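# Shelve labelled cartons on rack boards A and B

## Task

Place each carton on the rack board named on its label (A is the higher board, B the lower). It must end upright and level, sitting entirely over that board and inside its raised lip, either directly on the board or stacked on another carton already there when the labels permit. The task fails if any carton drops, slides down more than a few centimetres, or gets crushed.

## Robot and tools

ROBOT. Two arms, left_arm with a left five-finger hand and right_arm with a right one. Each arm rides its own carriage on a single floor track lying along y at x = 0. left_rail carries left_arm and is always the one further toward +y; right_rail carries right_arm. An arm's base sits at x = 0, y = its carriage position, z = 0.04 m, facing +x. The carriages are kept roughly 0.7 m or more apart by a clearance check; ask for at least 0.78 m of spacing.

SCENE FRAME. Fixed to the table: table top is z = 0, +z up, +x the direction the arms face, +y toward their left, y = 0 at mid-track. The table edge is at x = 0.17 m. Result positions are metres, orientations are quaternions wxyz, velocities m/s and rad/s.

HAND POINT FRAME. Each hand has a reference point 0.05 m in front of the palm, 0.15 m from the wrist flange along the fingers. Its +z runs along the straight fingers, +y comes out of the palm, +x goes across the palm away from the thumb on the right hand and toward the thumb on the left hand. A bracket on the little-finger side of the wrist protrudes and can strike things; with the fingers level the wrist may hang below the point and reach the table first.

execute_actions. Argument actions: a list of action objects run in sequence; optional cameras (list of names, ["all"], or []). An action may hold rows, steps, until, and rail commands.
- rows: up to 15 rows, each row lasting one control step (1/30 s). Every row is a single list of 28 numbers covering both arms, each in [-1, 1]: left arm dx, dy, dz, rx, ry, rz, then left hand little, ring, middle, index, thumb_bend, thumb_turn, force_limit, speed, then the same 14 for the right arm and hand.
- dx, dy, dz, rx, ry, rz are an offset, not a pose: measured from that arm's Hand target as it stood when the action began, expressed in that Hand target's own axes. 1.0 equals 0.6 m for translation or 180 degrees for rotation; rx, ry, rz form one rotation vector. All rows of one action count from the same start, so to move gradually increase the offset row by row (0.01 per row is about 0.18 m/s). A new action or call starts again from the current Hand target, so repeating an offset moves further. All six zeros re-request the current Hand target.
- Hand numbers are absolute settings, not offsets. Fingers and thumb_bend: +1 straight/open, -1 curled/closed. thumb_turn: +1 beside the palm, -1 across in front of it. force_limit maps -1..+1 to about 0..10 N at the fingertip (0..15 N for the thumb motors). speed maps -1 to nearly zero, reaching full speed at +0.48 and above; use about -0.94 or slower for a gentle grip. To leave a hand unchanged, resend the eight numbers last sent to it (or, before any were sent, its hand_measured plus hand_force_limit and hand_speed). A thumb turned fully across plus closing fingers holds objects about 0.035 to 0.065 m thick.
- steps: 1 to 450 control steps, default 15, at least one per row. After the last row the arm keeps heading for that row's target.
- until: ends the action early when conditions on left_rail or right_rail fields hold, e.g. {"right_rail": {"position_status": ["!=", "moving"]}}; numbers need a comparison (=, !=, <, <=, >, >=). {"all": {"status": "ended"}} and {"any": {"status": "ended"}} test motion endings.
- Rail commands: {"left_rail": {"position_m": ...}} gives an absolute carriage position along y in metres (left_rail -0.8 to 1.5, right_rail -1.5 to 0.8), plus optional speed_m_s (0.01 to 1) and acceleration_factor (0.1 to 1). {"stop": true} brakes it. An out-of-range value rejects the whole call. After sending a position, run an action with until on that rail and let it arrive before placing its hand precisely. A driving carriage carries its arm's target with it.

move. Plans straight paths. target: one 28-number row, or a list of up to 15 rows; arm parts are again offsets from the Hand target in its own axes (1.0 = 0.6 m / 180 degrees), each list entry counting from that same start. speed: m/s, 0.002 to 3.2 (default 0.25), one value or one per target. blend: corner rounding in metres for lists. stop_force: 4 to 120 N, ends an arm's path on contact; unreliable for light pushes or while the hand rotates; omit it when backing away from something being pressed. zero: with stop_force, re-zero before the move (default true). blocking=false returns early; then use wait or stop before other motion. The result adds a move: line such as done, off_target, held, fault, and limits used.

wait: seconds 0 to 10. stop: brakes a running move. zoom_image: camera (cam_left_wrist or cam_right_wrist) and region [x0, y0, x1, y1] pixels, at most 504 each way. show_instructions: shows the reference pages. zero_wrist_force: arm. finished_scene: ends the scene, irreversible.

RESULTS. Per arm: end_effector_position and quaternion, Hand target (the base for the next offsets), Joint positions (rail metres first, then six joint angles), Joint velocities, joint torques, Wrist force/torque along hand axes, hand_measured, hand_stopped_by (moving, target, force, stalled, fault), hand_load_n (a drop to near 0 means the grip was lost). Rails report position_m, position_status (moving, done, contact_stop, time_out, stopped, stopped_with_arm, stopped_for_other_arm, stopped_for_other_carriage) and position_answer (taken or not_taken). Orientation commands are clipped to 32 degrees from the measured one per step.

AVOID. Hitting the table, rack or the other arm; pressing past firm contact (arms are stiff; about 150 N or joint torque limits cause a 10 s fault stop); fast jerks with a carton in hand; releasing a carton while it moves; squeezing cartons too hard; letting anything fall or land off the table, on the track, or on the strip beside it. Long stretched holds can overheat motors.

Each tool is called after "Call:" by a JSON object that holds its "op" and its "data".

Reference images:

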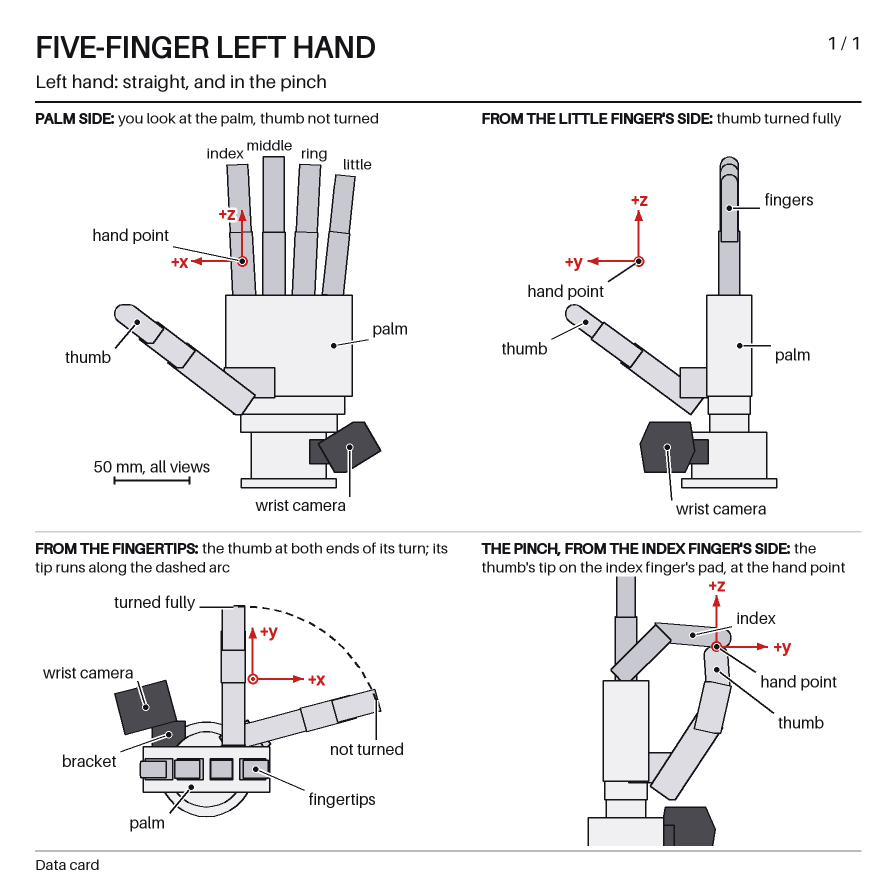

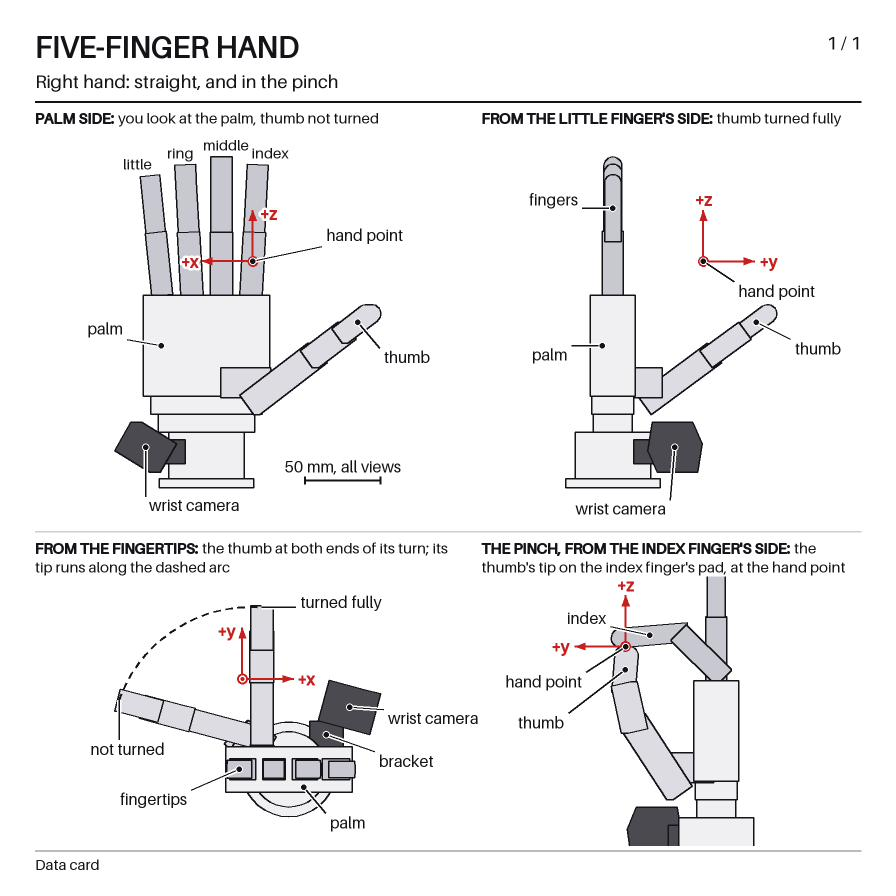

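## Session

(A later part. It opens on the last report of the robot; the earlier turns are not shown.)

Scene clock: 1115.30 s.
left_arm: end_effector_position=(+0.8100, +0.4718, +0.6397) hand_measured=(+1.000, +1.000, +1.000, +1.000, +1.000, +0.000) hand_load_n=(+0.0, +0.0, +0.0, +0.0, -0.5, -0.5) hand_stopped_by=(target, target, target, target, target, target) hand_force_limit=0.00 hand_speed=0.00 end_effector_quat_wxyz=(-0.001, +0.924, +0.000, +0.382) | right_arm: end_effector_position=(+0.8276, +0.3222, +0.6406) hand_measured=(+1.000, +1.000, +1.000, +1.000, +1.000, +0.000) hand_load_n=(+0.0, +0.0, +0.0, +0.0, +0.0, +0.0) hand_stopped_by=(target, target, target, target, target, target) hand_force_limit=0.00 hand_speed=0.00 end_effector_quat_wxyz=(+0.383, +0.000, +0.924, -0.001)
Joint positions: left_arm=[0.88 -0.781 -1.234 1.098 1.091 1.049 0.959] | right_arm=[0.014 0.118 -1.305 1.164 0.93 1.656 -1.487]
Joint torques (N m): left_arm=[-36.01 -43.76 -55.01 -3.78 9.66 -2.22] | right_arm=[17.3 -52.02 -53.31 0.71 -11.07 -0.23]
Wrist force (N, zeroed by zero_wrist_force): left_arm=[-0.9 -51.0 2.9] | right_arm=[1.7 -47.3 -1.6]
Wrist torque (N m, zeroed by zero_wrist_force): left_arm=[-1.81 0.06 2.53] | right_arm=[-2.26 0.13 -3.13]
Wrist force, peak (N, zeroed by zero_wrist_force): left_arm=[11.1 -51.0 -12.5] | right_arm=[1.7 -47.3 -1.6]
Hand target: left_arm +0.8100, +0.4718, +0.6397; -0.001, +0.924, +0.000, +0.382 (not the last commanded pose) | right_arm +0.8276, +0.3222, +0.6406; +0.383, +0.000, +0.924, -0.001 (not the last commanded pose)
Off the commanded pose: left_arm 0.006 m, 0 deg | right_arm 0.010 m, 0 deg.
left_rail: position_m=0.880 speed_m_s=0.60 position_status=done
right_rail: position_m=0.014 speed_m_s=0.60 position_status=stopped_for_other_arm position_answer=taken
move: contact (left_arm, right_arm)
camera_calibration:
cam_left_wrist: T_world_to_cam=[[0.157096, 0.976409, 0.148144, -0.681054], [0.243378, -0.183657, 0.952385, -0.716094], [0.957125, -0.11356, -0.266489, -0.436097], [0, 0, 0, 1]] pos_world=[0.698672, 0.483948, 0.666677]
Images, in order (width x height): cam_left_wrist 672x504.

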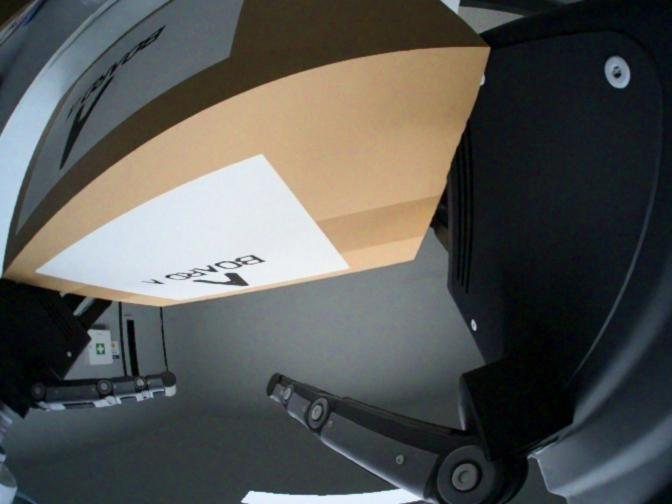

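Call:
{"op": "move", "data": {"target": [0,-0.06,0,0,0,0,1,1,1,1,1,0,0,0,0,-0.06,0,0,0,0,1,1,1,1,1,0,0,0], "speed": 0.03, "cameras": ["all"]}}

Scene clock: 1120.30 s.
left_arm: end_effector_position=(+0.8100, +0.5076, +0.6397) hand_measured=(+1.000, +1.000, +1.000, +1.000, +1.000, +0.000) hand_load_n=(+0.0, +0.0, +0.0, +0.0, +0.0, -0.5) hand_stopped_by=(target, target, target, target, target, target) hand_force_limit=0.00 hand_speed=0.00 end_effector_quat_wxyz=(-0.001, +0.924, +0.000, +0.382) | right_arm: end_effector_position=(+0.8276, +0.2864, +0.6406) hand_measured=(+1.000, +1.000, +1.000, +1.000, +1.000, +0.000) hand_load_n=(+0.0, +0.0, +0.0, +0.0, -0.5, +0.0) hand_stopped_by=(target, target, target, target, target, target) hand_force_limit=0.00 hand_speed=0.00 end_effector_quat_wxyz=(+0.383, +0.000, +0.924, -0.001)
Joint positions: left_arm=[0.88 -0.742 -1.268 1.141 1.064 1.072 0.995] | right_arm=[0.014 0.062 -1.328 1.193 0.921 1.616 -1.527]
Joint torques (N m): left_arm=[18.78 -76.66 -31.19 -1.07 3.04 3.33] | right_arm=[-12.94 -76.3 -32.86 -0.77 -2.88 -2.1]
Wrist force (N, zeroed by zero_wrist_force): left_arm=[1.4 0.7 0.9] | right_arm=[1.4 -0.5 0.7]
Wrist torque (N m, zeroed by zero_wrist_force): left_arm=[0.09 -0.20 0.08] | right_arm=[-0.18 -0.20 0.08]
Wrist force, peak (N, zeroed by zero_wrist_force): left_arm=[-0.8 -51.0 3.1] | right_arm=[1.7 -47.5 -1.1]
Hand target: left_arm +0.8100, +0.5078, +0.6397; -0.001, +0.924, +0.000, +0.382 | right_arm +0.8276, +0.2863, +0.6406; +0.383, +0.000, +0.924, -0.001
Off the commanded pose: left_arm 0.000 m, 0 deg | right_arm 0.000 m, 0 deg.
left_rail: position_m=0.880 speed_m_s=0.60 position_status=done
right_rail: position_m=0.014 speed_m_s=0.60 position_status=stopped_for_other_arm position_answer=taken
move: done
camera_calibration:
cam_left_wrist: T_world_to_cam=[[0.157096, 0.976409, 0.148144, -0.716009], [0.243378, -0.183657, 0.952385, -0.70952], [0.957125, -0.11356, -0.266489, -0.432032], [0, 0, 0, 1]] pos_world=[0.698672, 0.519748, 0.666677]
cam_right_wrist: T_world_to_cam=[[-0.130464, 0.978144, -0.161904, -0.0637265], [0.268929, 0.192091, 0.94381, -0.879776], [0.954283, 0.0795922, -0.288113, -0.51048], [0, 0, 0, 1]] pos_world=[0.715426, 0.271961, 0.672948]

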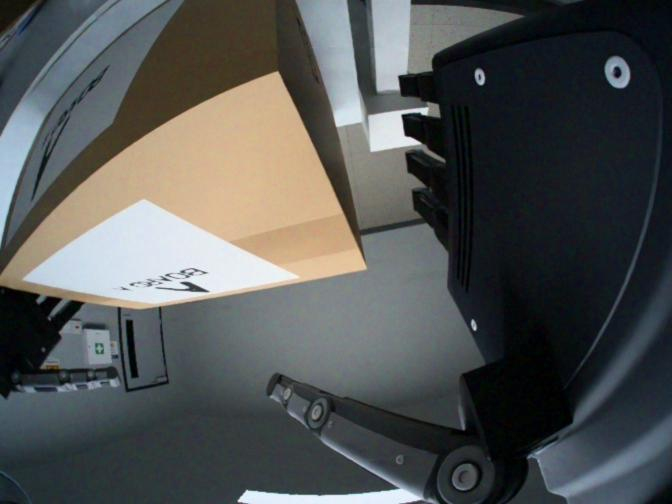

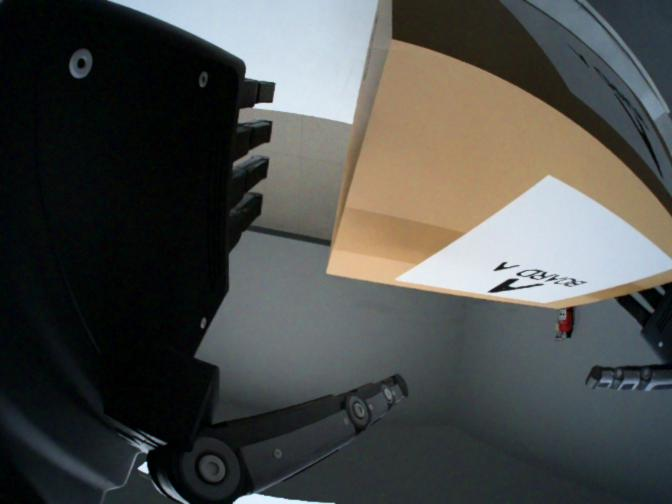

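Call:
{"op": "zoom_image", "data": {"camera": "cam_left_wrist", "region": [200, 0, 440, 280]}}

Call:
{"op": "zoom_image", "data": {"camera": "cam_right_wrist", "region": [230, 0, 430, 290]}}

Call:
{"op": "zoom_image", "data": {"camera": "cam_left_wrist", "region": [0, 0, 200, 300]}}

Scaled by 1.800 from the camera's 672x504 image, which has a finer 960x720 frame.

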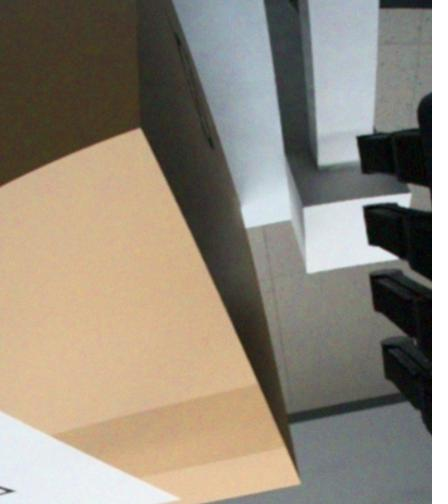

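Scaled by 1.738 from the camera's 672x504 image, which has a finer 960x720 frame.

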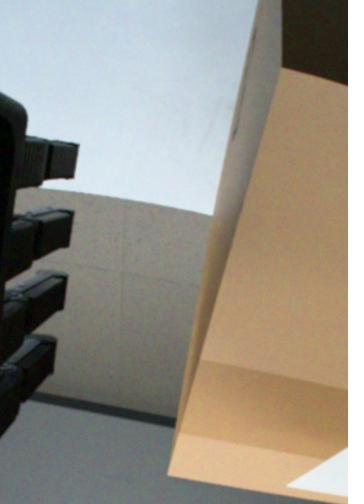

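Scaled by 1.680 from the camera's 672x504 image, which has a finer 960x720 frame.

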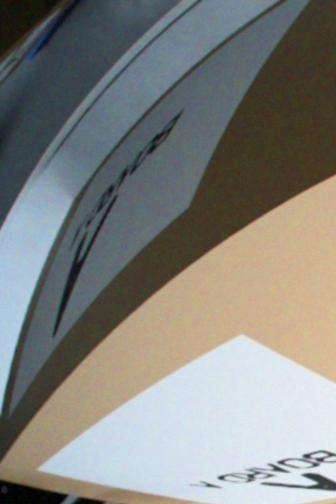

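Call:
{"op": "move", "data": {"target": [[-0.0173,0,0.0173,0,0,0,1,1,1,1,1,0,0,0,0.0184,0,0.0184,0,0,0,1,1,1,1,1,0,0,0],[-0.0173,0.05,0.0173,0,0,0,1,1,1,1,1,0,0,0,0.0184,0.05,0.0184,0,0,0,1,1,1,1,1,0,0,0]], "speed": 0.06}}

Call:
{"op": "move", "data": {"target": [0,0.025,0,0,0,0,1,1,1,1,1,0,0,0,0,0.025,0,0,0,0,1,1,1,1,1,0,0,0], "speed": 0.005, "stop_force": 30, "cameras": ["all"]}}

Scene clock: 1176.70 s.
left_arm: end_effector_position=(+0.8100, +0.4780, +0.6250) hand_measured=(+1.000, +1.000, +1.000, +1.000, +1.000, +0.000) hand_load_n=(+0.0, +0.0, +0.0, +0.0, +0.0, +0.0) hand_stopped_by=(target, target, target, target, target, target) hand_force_limit=0.00 hand_speed=0.00 end_effector_quat_wxyz=(-0.001, +0.924, +0.000, +0.382) | right_arm: end_effector_position=(+0.8276, +0.3161, +0.6250) hand_measured=(+1.000, +1.000, +1.000, +1.000, +1.000, +0.000) hand_load_n=(+0.0, +0.0, +0.0, +0.0, +0.0, +0.0) hand_stopped_by=(target, target, target, target, target, target) hand_force_limit=0.00 hand_speed=0.00 end_effector_quat_wxyz=(+0.383, +0.000, +0.924, -0.001)
Joint positions: left_arm=[0.88 -0.774 -1.243 1.136 1.059 1.052 0.965] | right_arm=[0.014 0.109 -1.313 1.201 0.9 1.649 -1.494]
Joint torques (N m): left_arm=[-19.05 -55.01 -48.81 4.56 -4.61 -3.35] | right_arm=[14.87 -56.22 -51.61 3.45 2.5 3.54]
Wrist force (N, zeroed by zero_wrist_force): left_arm=[1.3 -0.1 0.8] | right_arm=[1.3 -0.6 0.0]
Wrist torque (N m, zeroed by zero_wrist_force): left_arm=[-0.09 -0.21 0.30] | right_arm=[-0.17 -0.19 -0.06]
Wrist force, peak (N, zeroed by zero_wrist_force): left_arm=[1.7 0.5 0.9] | right_arm=[1.2 -1.9 0.6]
Hand target: left_arm +0.8100, +0.4778, +0.6250; -0.001, +0.924, +0.000, +0.382 | right_arm +0.8276, +0.3162, +0.6250; +0.383, +0.000, +0.924, -0.001
Off the commanded pose: left_arm 0.000 m, 0 deg | right_arm 0.000 m, 0 deg.
left_rail: position_m=0.880 speed_m_s=0.60 position_status=done
right_rail: position_m=0.014 speed_m_s=0.60 position_status=stopped_for_other_arm position_answer=taken
move: done

Scene clock: 1179.07 s.
left_arm: end_effector_position=(+0.8101, +0.4727, +0.6250) hand_measured=(+1.000, +1.000, +1.000, +1.000, +1.000, +0.000) hand_load_n=(+0.0, +0.0, +0.0, +0.0, +0.0, +0.0) hand_stopped_by=(target, target, target, target, target, target) hand_force_limit=0.00 hand_speed=0.00 end_effector_quat_wxyz=(-0.001, +0.924, +0.000, +0.382) | right_arm: end_effector_position=(+0.8277, +0.3214, +0.6250) hand_measured=(+1.000, +1.000, +1.000, +1.000, +1.000, +0.000) hand_load_n=(+0.0, +0.0, +0.0, +0.0, +0.0, +0.0) hand_stopped_by=(target, target, target, target, target, target) hand_force_limit=0.00 hand_speed=0.00 end_effector_quat_wxyz=(+0.383, +0.000, +0.924, -0.001)
Joint positions: left_arm=[0.88 -0.78 -1.238 1.129 1.063 1.049 0.959] | right_arm=[0.014 0.117 -1.309 1.197 0.901 1.656 -1.488]
Joint torques (N m): left_arm=[-8.25 -73.12 -36.16 -5.42 9.8 3.37] | right_arm=[5.32 -73.06 -35.15 -3.64 -8.93 -1.23]
Wrist force (N, zeroed by zero_wrist_force): left_arm=[2.3 -32.0 6.4] | right_arm=[4.1 -34.1 -5.4]
Wrist torque (N m, zeroed by zero_wrist_force): left_arm=[-1.19 -0.07 1.10] | right_arm=[-1.81 -0.03 -2.15]
Wrist force, peak (N, zeroed by zero_wrist_force): left_arm=[2.1 -37.4 6.4] | right_arm=[5.4 -35.7 -3.6]
Hand target: left_arm +0.8101, +0.4727, +0.6250; -0.001, +0.924, +0.000, +0.382 (not the last commanded pose) | right_arm +0.8277, +0.3214, +0.6250; +0.383, +0.000, +0.924, -0.001 (not the last commanded pose)
Off the commanded pose: left_arm 0.010 m, 0 deg | right_arm 0.010 m, 0 deg.
left_rail: position_m=0.880 speed_m_s=0.60 position_status=done
right_rail: position_m=0.014 speed_m_s=0.60 position_status=stopped_for_other_arm position_answer=taken
move: contact (left_arm, right_arm)
camera_calibration:
cam_left_wrist: T_world_to_cam=[[0.156834, 0.976427, 0.148299, -0.679698], [0.243419, -0.183742, 0.952358, -0.701923], [0.957157, -0.113264, -0.266498, -0.44017], [0, 0, 0, 1]] pos_world=[0.698773, 0.484848, 0.651977]
cam_right_wrist: T_world_to_cam=[[-0.130222, 0.97815, -0.162064, -0.100561], [0.269064, 0.192185, 0.943753, -0.871795], [0.954278, 0.0792916, -0.288211, -0.517725], [0, 0, 0, 1]] pos_world=[0.715527, 0.306961, 0.657248]

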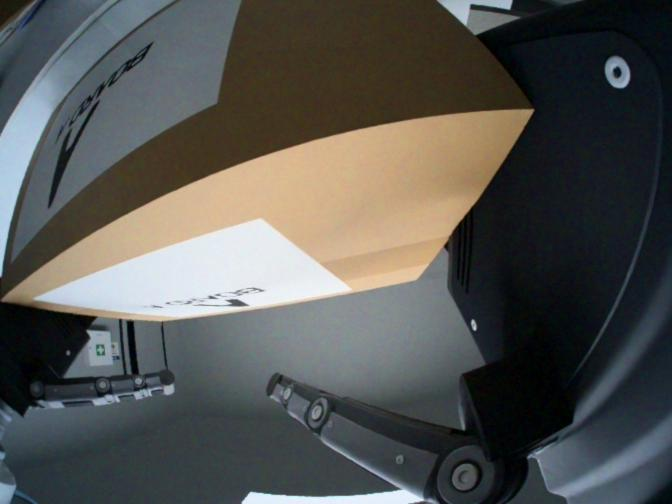

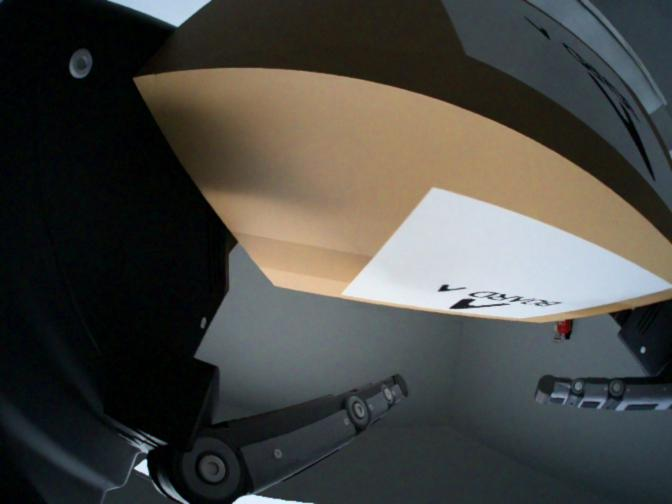

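Call:
{"op": "move", "data": {"target": [-0.0059,0,-0.0059,0,0,0,1,1,1,1,1,0,0,0,0.013,0,-0.013,0,0,0,1,1,1,1,1,0,0,0], "speed": 0.015}}

Scene clock: 1184.77 s.
left_arm: end_effector_position=(+0.8051, +0.4727, +0.6250) hand_measured=(+1.000, +1.000, +1.000, +1.000, +1.000, +0.000) hand_load_n=(+0.0, +0.0, +0.0, +0.0, +0.0, +0.0) hand_stopped_by=(target, target, target, target, target, target) hand_force_limit=0.00 hand_speed=0.00 end_effector_quat_wxyz=(-0.001, +0.924, +0.000, +0.382) | right_arm: end_effector_position=(+0.8167, +0.3215, +0.6250) hand_measured=(+1.000, +1.000, +1.000, +1.000, +1.000, +0.000) hand_load_n=(+0.0, +0.0, +0.0, +0.0, -0.5, +0.0) hand_stopped_by=(target, target, target, target, target, target) hand_force_limit=0.00 hand_speed=0.00 end_effector_quat_wxyz=(+0.383, +0.000, +0.924, -0.001)
Joint positions: left_arm=[0.88 -0.785 -1.245 1.14 1.062 1.046 0.955] | right_arm=[0.014 0.119 -1.327 1.22 0.896 1.657 -1.486]
Joint torques (N m): left_arm=[-31.09 -77.16 -32.7 -2.88 -1.55 -2.86] | right_arm=[26.6 -75.82 -31.94 -0.99 -0.42 3]
Wrist force (N, zeroed by zero_wrist_force): left_arm=[3.4 -13.8 4.0] | right_arm=[0.4 -13.8 -0.8]
Wrist torque (N m, zeroed by zero_wrist_force): left_arm=[-0.61 -0.19 0.73] | right_arm=[-0.87 -0.06 -0.99]
Wrist force, peak (N, zeroed by zero_wrist_force): left_arm=[2.8 -31.9 6.2] | right_arm=[3.9 -34.6 -4.9]
Hand target: left_arm +0.8051, +0.4727, +0.6250; -0.001, +0.924, +0.000, +0.382 | right_arm +0.8166, +0.3215, +0.6250; +0.383, +0.000, +0.924, -0.001
Off the commanded pose: left_arm 0.000 m, 0 deg | right_arm 0.000 m, 0 deg.
left_rail: position_m=0.880 speed_m_s=0.60 position_status=done
right_rail: position_m=0.014 speed_m_s=0.60 position_status=stopped_for_other_arm position_answer=taken
move: done

Call:
{"op": "move", "data": {"target": [0,-0.06,0,0,0,0,1,1,1,1,1,0,0,0,0,-0.06,0,0,0,0,1,1,1,1,1,0,0,0], "speed": 0.05, "cameras": ["all"]}}

Call:
{"op": "zoom_image", "data": {"camera": "cam_right_wrist", "region": [230, 0, 430, 310]}}

Call:
{"op": "zoom_image", "data": {"camera": "cam_left_wrist", "region": [230, 0, 430, 300]}}

Scene clock: 1190.03 s.
left_arm: end_effector_position=(+0.8050, +0.5085, +0.6251) hand_measured=(+1.000, +1.000, +1.000, +1.000, +1.000, +0.000) hand_load_n=(+0.5, +0.0, +0.0, +0.0, +0.0, -0.5) hand_stopped_by=(target, target, target, target, target, target) hand_force_limit=0.00 hand_speed=0.00 end_effector_quat_wxyz=(-0.001, +0.924, +0.001, +0.382) | right_arm: end_effector_position=(+0.8166, +0.2856, +0.6250) hand_measured=(+1.000, +1.000, +1.000, +1.000, +1.000, +0.000) hand_load_n=(+0.0, +0.0, +0.0, +0.0, +0.0, +0.0) hand_stopped_by=(target, target, target, target, target, target) hand_force_limit=0.00 hand_speed=0.00 end_effector_quat_wxyz=(+0.383, +0.000, +0.924, -0.001)
Joint positions: left_arm=[0.88 -0.746 -1.279 1.182 1.037 1.069 0.991] | right_arm=[0.014 0.062 -1.35 1.248 0.888 1.617 -1.527]
Joint torques (N m): left_arm=[18.73 -77.27 -30.61 -1.36 2.89 3.07] | right_arm=[-12.08 -76.86 -33.87 -1.35 -3.46 -1.66]
Wrist force (N, zeroed by zero_wrist_force): left_arm=[2.0 0.2 2.0] | right_arm=[0.6 -0.7 0.2]
Wrist torque (N m, zeroed by zero_wrist_force): left_arm=[-0.06 -0.25 0.15] | right_arm=[-0.17 -0.04 0.00]
Wrist force, peak (N, zeroed by zero_wrist_force): left_arm=[3.8 -13.5 4.2] | right_arm=[0.5 -14.0 -0.7]
Hand target: left_arm +0.8050, +0.5087, +0.6251; -0.001, +0.924, +0.000, +0.382 | right_arm +0.8166, +0.2854, +0.6250; +0.383, +0.000, +0.924, -0.001
Off the commanded pose: left_arm 0.000 m, 0 deg | right_arm 0.000 m, 0 deg.
left_rail: position_m=0.880 speed_m_s=0.60 position_status=done
right_rail: position_m=0.014 speed_m_s=0.60 position_status=stopped_for_other_arm position_answer=taken
move: done
camera_calibration:
cam_left_wrist: T_world_to_cam=[[0.156848, 0.976426, 0.148295, -0.71386], [0.24351, -0.183752, 0.952333, -0.694145], [0.957132, -0.113261, -0.266591, -0.431156], [0, 0, 0, 1]] pos_world=[0.693673, 0.520648, 0.651977]
cam_right_wrist: T_world_to_cam=[[-0.130222, 0.97815, -0.162064, -0.0669726], [0.269064, 0.192185, 0.943753, -0.862023], [0.954278, 0.0792916, -0.288211, -0.504265], [0, 0, 0, 1]] pos_world=[0.704427, 0.271161, 0.657348]

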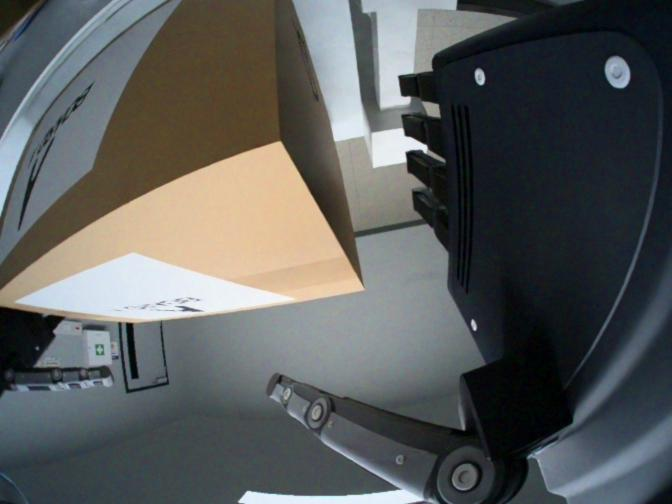

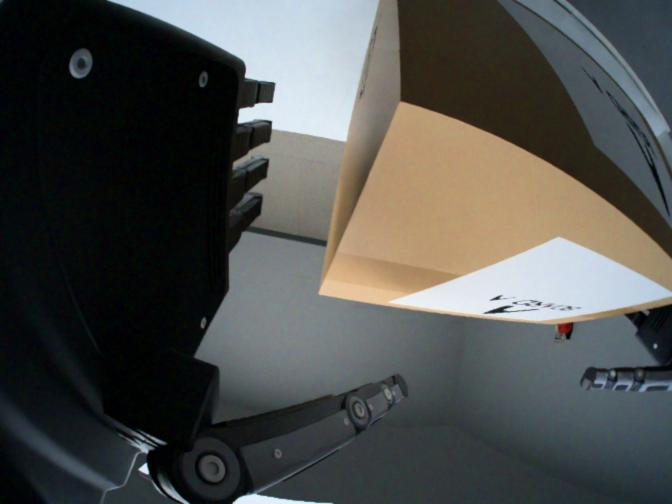

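Scaled by 1.626 from the camera's 672x504 image, which has a finer 960x720 frame.

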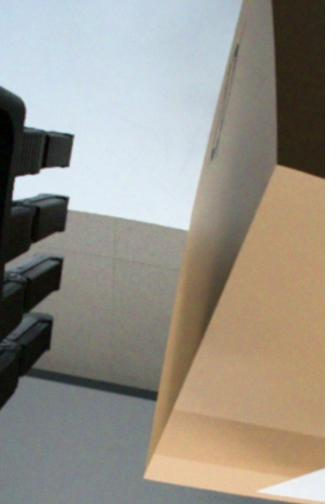

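Scaled by 1.680 from the camera's 672x504 image, which has a finer 960x720 frame.

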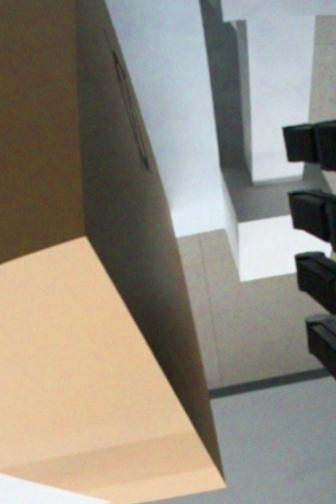

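Call:
{"op": "move", "data": {"target": [[0.1532,-0.02,-0.1532,0,0,0,1,1,1,1,1,0,0,0,-0.1532,-0.02,-0.1532,0,0,0,1,1,1,1,1,0,0,0],[-0.3948,-0.02,-0.324,0,0,0,1,1,1,1,1,0,0,0,0.4084,-0.02,-0.3377,0,0,0,1,1,1,1,1,0,0,0]], "speed": 0.25, "blend": [0.03,0]}}

Call:
{"op": "execute_actions", "data": {"actions": [{"right_rail":{"position_m":-0.95},"steps":150,"until":{"right_rail":{"position_status":["!=","moving"]}}},{"left_rail":{"position_m":-0.16},"steps":150,"until":{"all":{"status":"ended"}}}], "cameras": ["all"]}}

Scene clock: 1302.40 s.
left_arm: end_effector_position=(+0.5001, +0.5202, +0.5952) hand_measured=(+1.000, +1.000, +1.000, +1.000, +1.000, +0.000) hand_load_n=(+0.0, +0.0, +0.0, +0.0, +0.0, +0.0) hand_stopped_by=(target, target, target, target, target, target) hand_force_limit=0.00 hand_speed=0.00 end_effector_quat_wxyz=(-0.001, +0.924, +0.000, +0.382) | right_arm: end_effector_position=(+0.5000, +0.2739, +0.5949) hand_measured=(+1.000, +1.000, +1.000, +1.000, +1.000, +0.000) hand_load_n=(+0.0, +0.0, +0.0, +0.0, +0.0, +0.0) hand_stopped_by=(target, target, target, target, target, target) hand_force_limit=0.00 hand_speed=0.00 end_effector_quat_wxyz=(+0.383, +0.000, +0.924, -0.001)
Joint positions: left_arm=[0.88 -1.235 -1.699 1.749 1.205 0.839 0.457] | right_arm=[0.014 0.088 -1.868 1.798 0.858 1.635 -1.508]
Joint torques (N m): left_arm=[-18.41 -41.39 -29.94 5.5 -5.2 -3.04] | right_arm=[14.47 -28 -33.25 -0.98 2.02 2.55]
Wrist force (N, zeroed by zero_wrist_force): left_arm=[2.2 0.1 1.8] | right_arm=[0.9 -0.9 0.0]
Wrist torque (N m, zeroed by zero_wrist_force): left_arm=[-0.06 -0.31 0.35] | right_arm=[-0.24 -0.26 -0.10]
Wrist force, peak (N, zeroed by zero_wrist_force): left_arm=[4.0 0.7 1.5] | right_arm=[1.6 -0.8 1.8]
Hand target: left_arm +0.5000, +0.5202, +0.5952; -0.001, +0.924, +0.000, +0.382 | right_arm +0.5000, +0.2739, +0.5949; +0.383, +0.000, +0.924, -0.001
Off the commanded pose: left_arm 0.000 m, 0 deg | right_arm 0.000 m, 0 deg.
left_rail: position_m=0.880 speed_m_s=0.60 position_status=done
right_rail: position_m=0.014 speed_m_s=0.60 position_status=stopped_for_other_arm position_answer=taken
move: done

Scene clock: 1306.93 s.
left_arm: end_effector_position=(+0.5000, -0.4937, +0.5952) hand_measured=(+1.000, +1.000, +1.000, +1.000, +1.000, +0.000) hand_load_n=(+0.0, +0.0, +0.0, +0.0, -0.5, +0.0) hand_stopped_by=(target, target, target, target, target, target) hand_force_limit=0.00 hand_speed=0.00 end_effector_quat_wxyz=(-0.001, +0.924, +0.000, +0.382) | right_arm: end_effector_position=(+0.5000, -0.6900, +0.5949) hand_measured=(+1.000, +1.000, +1.000, +1.000, +1.000, +0.000) hand_load_n=(+0.0, -0.5, +0.0, +0.0, +0.0, -0.5) hand_stopped_by=(target, target, target, target, target, target) hand_force_limit=0.00 hand_speed=0.00 end_effector_quat_wxyz=(+0.383, +0.000, +0.924, -0.001)
Joint positions: left_arm=[-0.134 -1.235 -1.699 1.749 1.205 0.839 0.456] | right_arm=[-0.95 0.088 -1.868 1.798 0.858 1.635 -1.508]
Joint torques (N m): left_arm=[5.66 -40.25 -45.61 1.43 -0.44 -2.93] | right_arm=[-13.26 -14.32 -50.5 2.85 -3.22 2.5]
Wrist force (N, zeroed by zero_wrist_force): left_arm=[2.4 0.0 1.9] | right_arm=[0.9 -1.0 0.2]
Wrist torque (N m, zeroed by zero_wrist_force): left_arm=[-0.09 -0.33 0.37] | right_arm=[-0.26 -0.26 -0.09]
Wrist force, peak (N, zeroed by zero_wrist_force): left_arm=[2.3 -3.2 1.9] | right_arm=[0.7 -3.3 0.1]
Hand target: left_arm +0.5000, -0.4937, +0.5952; -0.001, +0.924, +0.000, +0.382 | right_arm +0.5000, -0.6900, +0.5949; +0.383, +0.000, +0.924, -0.001
Off the commanded pose: left_arm 0.000 m, 0 deg | right_arm 0.000 m, 0 deg.
left_rail: position_m=-0.134 speed_m_s=0.60 position_status=stopped_for_other_arm position_answer=taken
right_rail: position_m=-0.950 speed_m_s=0.60 position_status=done
camera_calibration:
cam_left_wrist: T_world_to_cam=[[0.156834, 0.976427, 0.148299, 0.316975], [0.243419, -0.183742, 0.952358, -0.775627], [0.957157, -0.113264, -0.266498, -0.260754], [0, 0, 0, 1]] pos_world=[0.388673, -0.481552, 0.622177]
cam_right_wrist: T_world_to_cam=[[-0.130222, 0.97815, -0.162064, 0.841204], [0.269064, 0.192185, 0.943753, -0.560934], [0.954278, 0.0792916, -0.288211, -0.133459], [0, 0, 0, 1]] pos_world=[0.387827, -0.704439, 0.627248]

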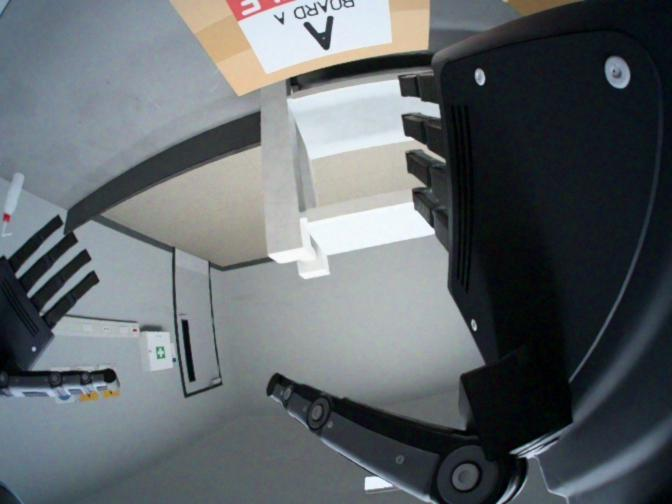

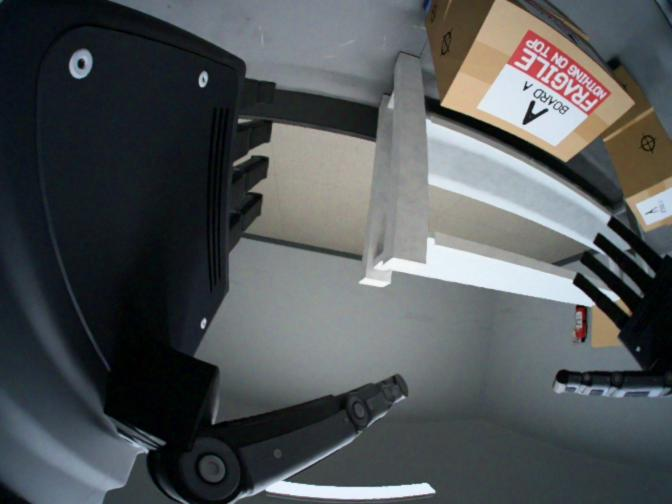

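Call:
{"op": "zoom_image", "data": {"camera": "cam_right_wrist", "region": [400, 0, 660, 180]}}

Call:
{"op": "zoom_image", "data": {"camera": "cam_left_wrist", "region": [160, 0, 440, 110]}}

Scaled by 1.938 from the camera's 672x504 image, which has a finer 960x720 frame.

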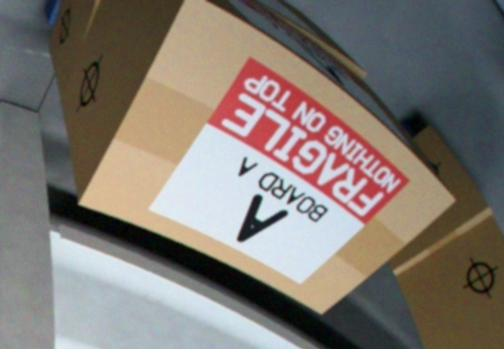

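Scaled by 1.800 from the camera's 672x504 image, which has a finer 960x720 frame.

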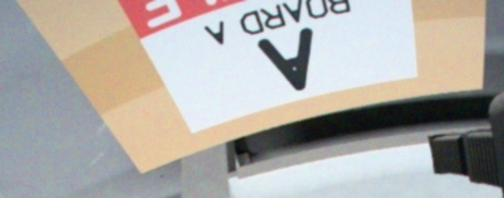

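Call:
{"op": "move", "data": {"target": [[0.0825,-0.2395,0.0825,0,-0.0833,0,1,1,1,1,1,0,0,0,-0.0825,0.18,0.0825,0,0.0833,0,1,1,1,1,1,0,0,0],[-0.2477,-0.2395,0.4127,0,-0.0833,0,1,1,1,1,1,0,0,0,0.2473,0.18,0.4123,0,0.0833,0,1,1,1,1,1,0,0,0],[-0.2477,-0.2028,0.4127,0,-0.0833,0,1,1,1,1,1,0,0,0,0.2473,0.2167,0.4123,0,0.0833,0,1,1,1,1,1,0,0,0]], "speed": [0.2,0.2,0.08], "cameras": ["all"]}}

Scene clock: 1350.10 s.
left_arm: end_effector_position=(+0.5697, -0.3713, +0.3152) hand_measured=(+1.000, +1.000, +1.000, +1.000, +1.000, +0.000) hand_load_n=(+0.0, +0.0, +0.0, +0.0, +0.0, +0.0) hand_stopped_by=(target, target, target, target, target, target) hand_force_limit=0.00 hand_speed=0.00 end_effector_quat_wxyz=(-0.001, +0.966, +0.001, +0.259) | right_arm: end_effector_position=(+0.5703, -0.5606, +0.3149) hand_measured=(+1.000, +1.000, +1.000, +1.000, +1.000, +0.000) hand_load_n=(+0.0, +0.0, +0.0, +0.5, +0.0, +0.0) hand_stopped_by=(target, target, target, target, target, target) hand_force_limit=0.00 hand_speed=0.00 end_effector_quat_wxyz=(+0.259, +0.001, +0.966, -0.001)
Joint positions: left_arm=[-0.134 -0.811 -1.551 2.019 0.726 1.199 0.831] | right_arm=[-0.95 0.34 -1.435 1.868 0.64 1.74 -1.273]
Joint torques (N m): left_arm=[-17.77 -23.04 -42.99 5.39 -4.4 -3.1] | right_arm=[19.71 -39.59 -47.48 4.8 2.99 3.13]
Wrist force (N, zeroed by zero_wrist_force): left_arm=[1.6 0.5 0.8] | right_arm=[0.3 -1.0 -0.1]
Wrist torque (N m, zeroed by zero_wrist_force): left_arm=[-0.08 -0.23 0.26] | right_arm=[-0.17 -0.08 -0.17]
Wrist force, peak (N, zeroed by zero_wrist_force): left_arm=[2.6 0.0 2.1] | right_arm=[1.5 -1.7 0.0]
Hand target: left_arm +0.5697, -0.3714, +0.3152; -0.001, +0.966, +0.001, +0.259 | right_arm +0.5703, -0.5605, +0.3149; +0.259, +0.001, +0.966, -0.001
Off the commanded pose: left_arm 0.000 m, 0 deg | right_arm 0.000 m, 0 deg.
left_rail: position_m=-0.134 speed_m_s=0.60 position_status=stopped_for_other_arm position_answer=taken
right_rail: position_m=-0.950 speed_m_s=0.60 position_status=done
move: done
camera_calibration:
cam_left_wrist: T_world_to_cam=[[0.189452, 0.976542, 0.102342, 0.223986], [0.481656, -0.183255, 0.856986, -0.608847], [0.855638, -0.113064, -0.505075, -0.255139], [0, 0, 0, 1]] pos_world=[0.469127, -0.359153, 0.369986]
cam_right_wrist: T_world_to_cam=[[-0.167371, 0.978256, -0.122484, 0.687206], [0.504126, 0.191687, 0.842089, -0.442785], [0.847257, 0.0791943, -0.525247, -0.155914], [0, 0, 0, 1]] pos_world=[0.470337, -0.575039, 0.375143]

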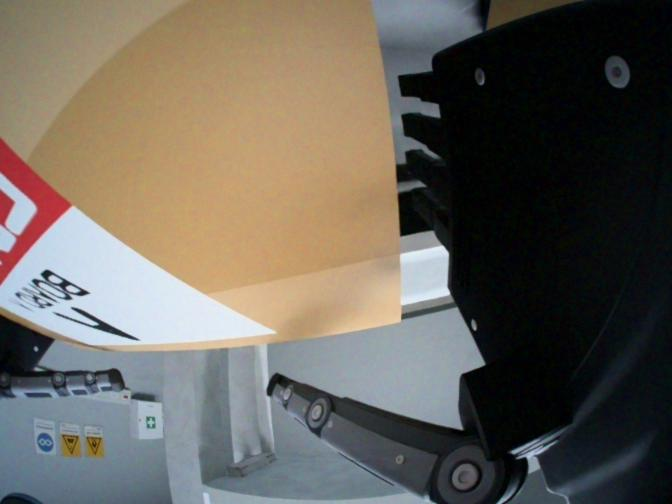

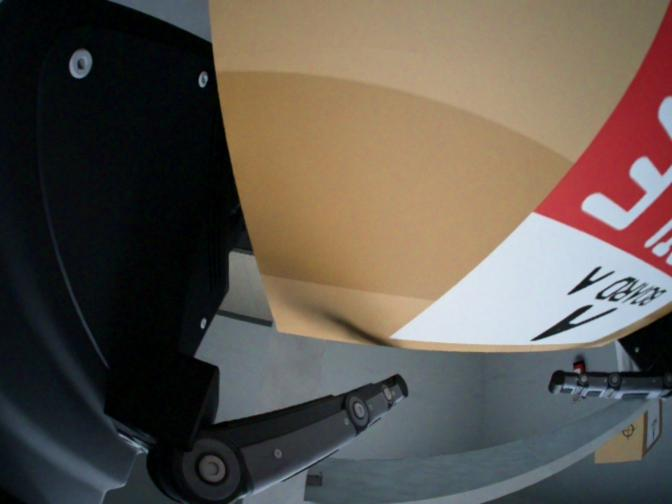

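Call:
{"op": "zero_wrist_force", "data": {"arm": "left_arm"}}

Call:
{"op": "zero_wrist_force", "data": {"arm": "right_arm"}}

Call:
{"op": "move", "data": {"target": [0,0.075,0,0,0,0,1,1,1,1,1,0,0,0,0,0.075,0,0,0,0,1,1,1,1,1,0,0,0], "speed": 0.01, "stop_force": 30}}

Wrist force sensor zeroed.

Wrist force sensor zeroed.

Scene clock: 1355.87 s.
left_arm: end_effector_position=(+0.5697, -0.3842, +0.3152) hand_measured=(+1.000, +1.000, +1.000, +1.000, +1.000, +0.000) hand_load_n=(+0.0, +0.0, +0.0, +0.0, +0.0, +0.0) hand_stopped_by=(target, target, target, target, target, target) hand_force_limit=0.00 hand_speed=0.00 end_effector_quat_wxyz=(-0.001, +0.966, +0.001, +0.259) | right_arm: end_effector_position=(+0.5703, -0.5496, +0.3149) hand_measured=(+1.000, +1.000, +1.000, +1.000, +1.000, +0.000) hand_load_n=(+0.0, +0.5, +0.0, +0.0, +0.0, +0.0) hand_stopped_by=(target, target, target, target, target, target) hand_force_limit=0.00 hand_speed=0.00 end_effector_quat_wxyz=(+0.259, +0.001, +0.966, -0.001)
Joint positions: left_arm=[-0.134 -0.832 -1.54 2.01 0.732 1.191 0.809] | right_arm=[-0.95 0.361 -1.423 1.855 0.645 1.75 -1.254]
Joint torques (N m): left_arm=[-19.43 -24.59 -42.84 5.27 -4.56 -2.99] | right_arm=[-17.71 -61.4 -27.96 -0.16 -3.12 -2.39]
Wrist force (N, zeroed by zero_wrist_force): left_arm=[0.1 -0.1 -0.2] | right_arm=[-0.1 -0.2 0.2]
Wrist torque (N m, zeroed by zero_wrist_force): left_arm=[0.03 -0.03 0.02] | right_arm=[-0.08 0.02 0.10]
Wrist force, peak (N, zeroed by zero_wrist_force): left_arm=[0.4 -0.4 0.2] | right_arm=[-0.2 0.5 0.3]
Hand target: left_arm +0.5697, -0.3842, +0.3152; -0.001, +0.966, +0.001, +0.259 (not the last commanded pose) | right_arm +0.5703, -0.5496, +0.3149; +0.259, +0.001, +0.966, -0.001 (not the last commanded pose)
Off the commanded pose: left_arm 0.032 m, 0 deg | right_arm 0.034 m, 0 deg.
left_rail: position_m=-0.134 speed_m_s=0.60 position_status=stopped_for_other_arm position_answer=taken
right_rail: position_m=-0.950 speed_m_s=0.60 position_status=done
move: held (right_arm; a check stopped the path), off_target (left_arm; braked when a check withheld steps of right_arm); limits=held
pose unreachable (right arm): on one or more control steps of this call, first in action 0 (counted from 0), this arm could not follow its commanded pose, so it was not sent that pose on those steps. It may still have moved: this result reports where it is.
cause: moving toward the commanded pose would bring a part of the arm too close to another arm (a part of this arm just beyond joint 6 (wrist 2) and a part of the left arm just beyond its joint 4 (elbow), along the way the arms are being sent, or toward where that arm still pushes).

Call:
{"op": "move", "data": {"target": [[0,-0.04,0,0,0,0,1,1,1,1,1,0,0,0,0,-0.04,0,0,0,0,1,1,1,1,1,0,0,0],[0.1417,-0.05,-0.2454,0,0,0,1,1,1,1,1,0,0,0,-0.1417,-0.05,-0.2454,0,0,0,1,1,1,1,1,0,0,0]], "speed": 0.2, "blend": [0.01,0]}}

Call:
{"op": "execute_actions", "data": {"actions": [{"right_rail":{"position_m":-1.06},"steps":150,"until":{"right_rail":{"position_status":["!=","moving"]}}},{"left_rail":{"position_m":-0.243},"steps":150,"until":{"all":{"status":"ended"}}}]}}

Scene clock: 1374.00 s.
left_arm: end_effector_position=(+0.5697, -0.3544, +0.4851) hand_measured=(+1.000, +1.000, +1.000, +1.000, +1.000, +0.000) hand_load_n=(+0.0, +0.0, +0.0, +0.0, +0.0, +0.0) hand_stopped_by=(target, target, target, target, target, target) hand_force_limit=0.00 hand_speed=0.00 end_effector_quat_wxyz=(-0.001, +0.966, +0.001, +0.259) | right_arm: end_effector_position=(+0.5702, -0.5794, +0.4849) hand_measured=(+1.000, +1.000, +1.000, +1.000, +1.000, +0.000) hand_load_n=(+0.0, +0.0, +0.0, +0.0, +0.0, +0.0) hand_stopped_by=(target, target, target, target, target, target) hand_force_limit=0.00 hand_speed=0.00 end_effector_quat_wxyz=(+0.259, +0.001, +0.966, -0.001)
Joint positions: left_arm=[-0.134 -0.782 -1.653 1.802 1.035 1.209 0.86] | right_arm=[-0.95 0.304 -1.534 1.665 0.937 1.723 -1.305]
Joint torques (N m): left_arm=[19.71 -43.7 -46.14 5.65 3.19 -1.62] | right_arm=[-16.63 -60.07 -49.78 3.46 -2.85 -2.39]
Wrist force (N, zeroed by zero_wrist_force): left_arm=[0.3 -0.3 0.5] | right_arm=[0.7 0.3 0.2]
Wrist torque (N m, zeroed by zero_wrist_force): left_arm=[0.01 -0.02 -0.19] | right_arm=[0.09 -0.07 0.23]
Wrist force, peak (N, zeroed by zero_wrist_force): left_arm=[-0.5 -0.6 1.4] | right_arm=[1.0 -0.8 1.3]
Hand target: left_arm +0.5697, -0.3544, +0.4852; -0.001, +0.966, +0.001, +0.259 | right_arm +0.5702, -0.5794, +0.4850; +0.259, +0.001, +0.966, -0.001
Off the commanded pose: left_arm 0.000 m, 0 deg | right_arm 0.000 m, 0 deg.
left_rail: position_m=-0.134 speed_m_s=0.60 position_status=stopped_for_other_arm position_answer=taken
right_rail: position_m=-0.950 speed_m_s=0.60 position_status=done
move: done

Scene clock: 1375.57 s.
left_arm: end_effector_position=(+0.5697, -0.4628, +0.4853) hand_measured=(+1.000, +1.000, +1.000, +1.000, +1.000, +0.000) hand_load_n=(+0.0, +0.0, +0.0, +0.0, +0.0, +0.0) hand_stopped_by=(target, target, target, target, target, target) hand_force_limit=0.00 hand_speed=0.00 end_effector_quat_wxyz=(-0.001, +0.966, +0.001, +0.259) | right_arm: end_effector_position=(+0.5702, -0.6894, +0.4850) hand_measured=(+1.000, +1.000, +1.000, +1.000, +1.000, +0.000) hand_load_n=(+0.0, +0.0, +0.0, +0.0, +0.0, +0.0) hand_stopped_by=(target, target, target, target, target, target) hand_force_limit=0.00 hand_speed=0.00 end_effector_quat_wxyz=(+0.259, +0.001, +0.966, -0.001)
Joint positions: left_arm=[-0.242 -0.782 -1.653 1.802 1.035 1.209 0.859] | right_arm=[-1.06 0.304 -1.534 1.665 0.937 1.723 -1.305]
Joint torques (N m): left_arm=[-8.66 -25.29 -41.32 2.66 1.74 -2.69] | right_arm=[9.52 -39.55 -44.84 2.3 2.29 -1.92]
Wrist force (N, zeroed by zero_wrist_force): left_arm=[0.3 -0.4 0.2] | right_arm=[0.5 0.5 0.1]
Wrist torque (N m, zeroed by zero_wrist_force): left_arm=[0.01 -0.04 -0.19] | right_arm=[0.13 -0.03 0.22]
Wrist force, peak (N, zeroed by zero_wrist_force): left_arm=[0.1 -2.7 0.4] | right_arm=[0.7 2.7 0.4]
Hand target: left_arm +0.5697, -0.4628, +0.4852; -0.001, +0.966, +0.001, +0.259 | right_arm +0.5702, -0.6894, +0.4850; +0.259, +0.001, +0.966, -0.001
Off the commanded pose: left_arm 0.000 m, 0 deg | right_arm 0.000 m, 0 deg.
left_rail: position_m=-0.242 speed_m_s=0.60 position_status=stopped_for_other_arm position_answer=taken
right_rail: position_m=-1.060 speed_m_s=0.60 position_status=done

Call:
{"op": "move", "data": {"target": [[0,-0.15,0,0,0,0,1,1,1,1,1,0,0,0,0,0.19,0,0,0,0,1,1,1,1,1,0,0,0],[-0.1417,-0.15,0.2454,0,0,0,1,1,1,1,1,0,0,0,0.1417,0.19,0.2454,0,0,0,1,1,1,1,1,0,0,0],[-0.1417,-0.14,0.2454,0,0,0,1,1,1,1,1,0,0,0,0.1417,0.225,0.2454,0,0,0,1,1,1,1,1,0,0,0]], "speed": 0.2, "blend": [0.02,0.005,0]}}

Call:
{"op": "zero_wrist_force", "data": {"arm": "left_arm"}}

Call:
{"op": "zero_wrist_force", "data": {"arm": "right_arm"}}

Call:
{"op": "move", "data": {"target": [0,0.075,0,0,0,0,1,1,1,1,1,0,0,0,0,0.075,0,0,0,0,1,1,1,1,1,0,0,0], "speed": 0.01, "stop_force": 30}}

Scene clock: 1382.87 s.
left_arm: end_effector_position=(+0.5695, -0.3784, +0.3155) hand_measured=(+1.000, +1.000, +1.000, +1.000, +1.000, +0.000) hand_load_n=(+0.0, +0.0, +0.0, +0.0, -0.5, +0.0) hand_stopped_by=(target, target, target, target, target, target) hand_force_limit=0.00 hand_speed=0.00 end_effector_quat_wxyz=(-0.001, +0.966, +0.001, +0.259) | right_arm: end_effector_position=(+0.5697, -0.5737, +0.3248) hand_measured=(+1.000, +1.000, +1.000, +1.000, +1.000, +0.000) hand_load_n=(+0.0, +0.0, +0.0, +0.0, +0.0, +0.0) hand_stopped_by=(target, target, target, target, target, target) hand_force_limit=0.00 hand_speed=0.00 end_effector_quat_wxyz=(+0.258, +0.001, +0.966, -0.001)
Joint positions: left_arm=[-0.242 -0.617 -1.615 2.069 0.679 1.276 1.019] | right_arm=[-1.06 0.507 -1.331 1.728 0.708 1.818 -1.121]
Joint torques (N m): left_arm=[-18.87 -18.14 -26.45 -0.69 -4.07 -2.95] | right_arm=[-7.42 -77.19 -27.05 5.35 -2.7 -2.46]
Wrist force (N, zeroed by zero_wrist_force): left_arm=[-0.3 0.6 -0.1] | right_arm=[0.0 0.1 0.6]
Wrist torque (N m, zeroed by zero_wrist_force): left_arm=[0.27 0.06 0.00] | right_arm=[-0.15 0.02 0.19]
Wrist force, peak (N, zeroed by zero_wrist_force): left_arm=[-0.8 -0.1 1.1] | right_arm=[1.9 3.8 3.3]
Hand target: left_arm +0.5695, -0.3785, +0.3153; -0.001, +0.966, +0.001, +0.259 | right_arm +0.5697, -0.5739, +0.3249; +0.258, +0.001, +0.966, -0.001 (not the last commanded pose)
Off the commanded pose: left_arm 0.000 m, 0 deg | right_arm 0.022 m, 0 deg.
left_rail: position_m=-0.242 speed_m_s=0.60 position_status=stopped_for_other_arm position_answer=taken
right_rail: position_m=-1.060 speed_m_s=0.60 position_status=done
move: held (right_arm; a check stopped the path); limits=held
pose unreachable (right arm): on one or more control steps of this call, first in action 0 (counted from 0), this arm could not follow its commanded pose, so it was not sent that pose on those steps. It may still have moved: this result reports where it is.
cause: moving toward the commanded pose would bring a part of the arm too close to another arm (a part of this arm just beyond joint 5 (wrist 1) and a part of the left arm just beyond its joint 4 (elbow), along the way the arms are being sent, or toward where that arm still pushes).

Wrist force sensor zeroed.

Wrist force sensor zeroed.

Scene clock: 1384.70 s.
left_arm: end_effector_position=(+0.5695, -0.3848, +0.3153) hand_measured=(+1.000, +1.000, +1.000, +1.000, +1.000, +0.000) hand_load_n=(+0.0, +0.0, +0.0, +0.0, +0.0, -0.5) hand_stopped_by=(target, target, target, target, target, target) hand_force_limit=0.00 hand_speed=0.00 end_effector_quat_wxyz=(-0.001, +0.966, +0.001, +0.259) | right_arm: end_effector_position=(+0.5697, -0.5680, +0.3249) hand_measured=(+1.000, +1.000, +1.000, +1.000, +1.000, +0.000) hand_load_n=(+0.0, +0.0, +0.0, +0.0, +0.0, +0.0) hand_stopped_by=(target, target, target, target, target, target) hand_force_limit=0.00 hand_speed=0.00 end_effector_quat_wxyz=(+0.258, +0.001, +0.966, -0.001)
Joint positions: left_arm=[-0.242 -0.63 -1.612 2.067 0.681 1.27 1.006] | right_arm=[-1.06 0.516 -1.324 1.72 0.712 1.822 -1.113]
Joint torques (N m): left_arm=[21.46 -44.68 -26.38 -0.44 3.39 3.36] | right_arm=[-18.27 -72.54 -29.47 -0.02 -3.09 -2.52]
Wrist force (N, zeroed by zero_wrist_force): left_arm=[0.0 -0.2 0.3] | right_arm=[0.0 0.3 -0.2]
Wrist torque (N m, zeroed by zero_wrist_force): left_arm=[-0.03 0.01 -0.16] | right_arm=[0.03 0.00 -0.06]
Wrist force, peak (N, zeroed by zero_wrist_force): left_arm=[0.7 0.0 0.5] | right_arm=[0.2 0.6 -0.1]
Hand target: left_arm +0.5695, -0.3848, +0.3153; -0.001, +0.966, +0.001, +0.259 (not the last commanded pose) | right_arm +0.5697, -0.5680, +0.3249; +0.258, +0.001, +0.966, -0.001 (not the last commanded pose)
Off the commanded pose: left_arm 0.039 m, 0 deg | right_arm 0.039 m, 0 deg.
left_rail: position_m=-0.242 speed_m_s=0.60 position_status=stopped_for_other_arm position_answer=taken
right_rail: position_m=-1.060 speed_m_s=0.60 position_status=done
move: held (left_arm, right_arm; a check stopped the path); limits=held
pose unreachable (left arm): on one or more control steps of this call, first in action 0 (counted from 0), this arm could not follow its commanded pose, so it was not sent that pose on those steps. It may still have moved: this result reports where it is.
cause: moving toward the commanded pose would bring a part of the arm too close to another arm (a part of this arm just beyond joint 4 (elbow) and a part of the right arm just beyond its joint 5 (wrist 1), at the place that arm was heading or pushing toward when its own hold began).
pose unreachable (right arm): on one or more control steps of this call, first in action 0 (counted from 0), this arm could not follow its commanded pose, so it was not sent that pose on those steps. It may still have moved: this result reports where it is.
cause: moving toward the commanded pose would bring a part of the arm too close to another arm (a part of this arm just beyond joint 5 (wrist 1) and a part of the left arm just beyond its joint 4 (elbow), along the way the arms are being sent, or toward where that arm still pushes).


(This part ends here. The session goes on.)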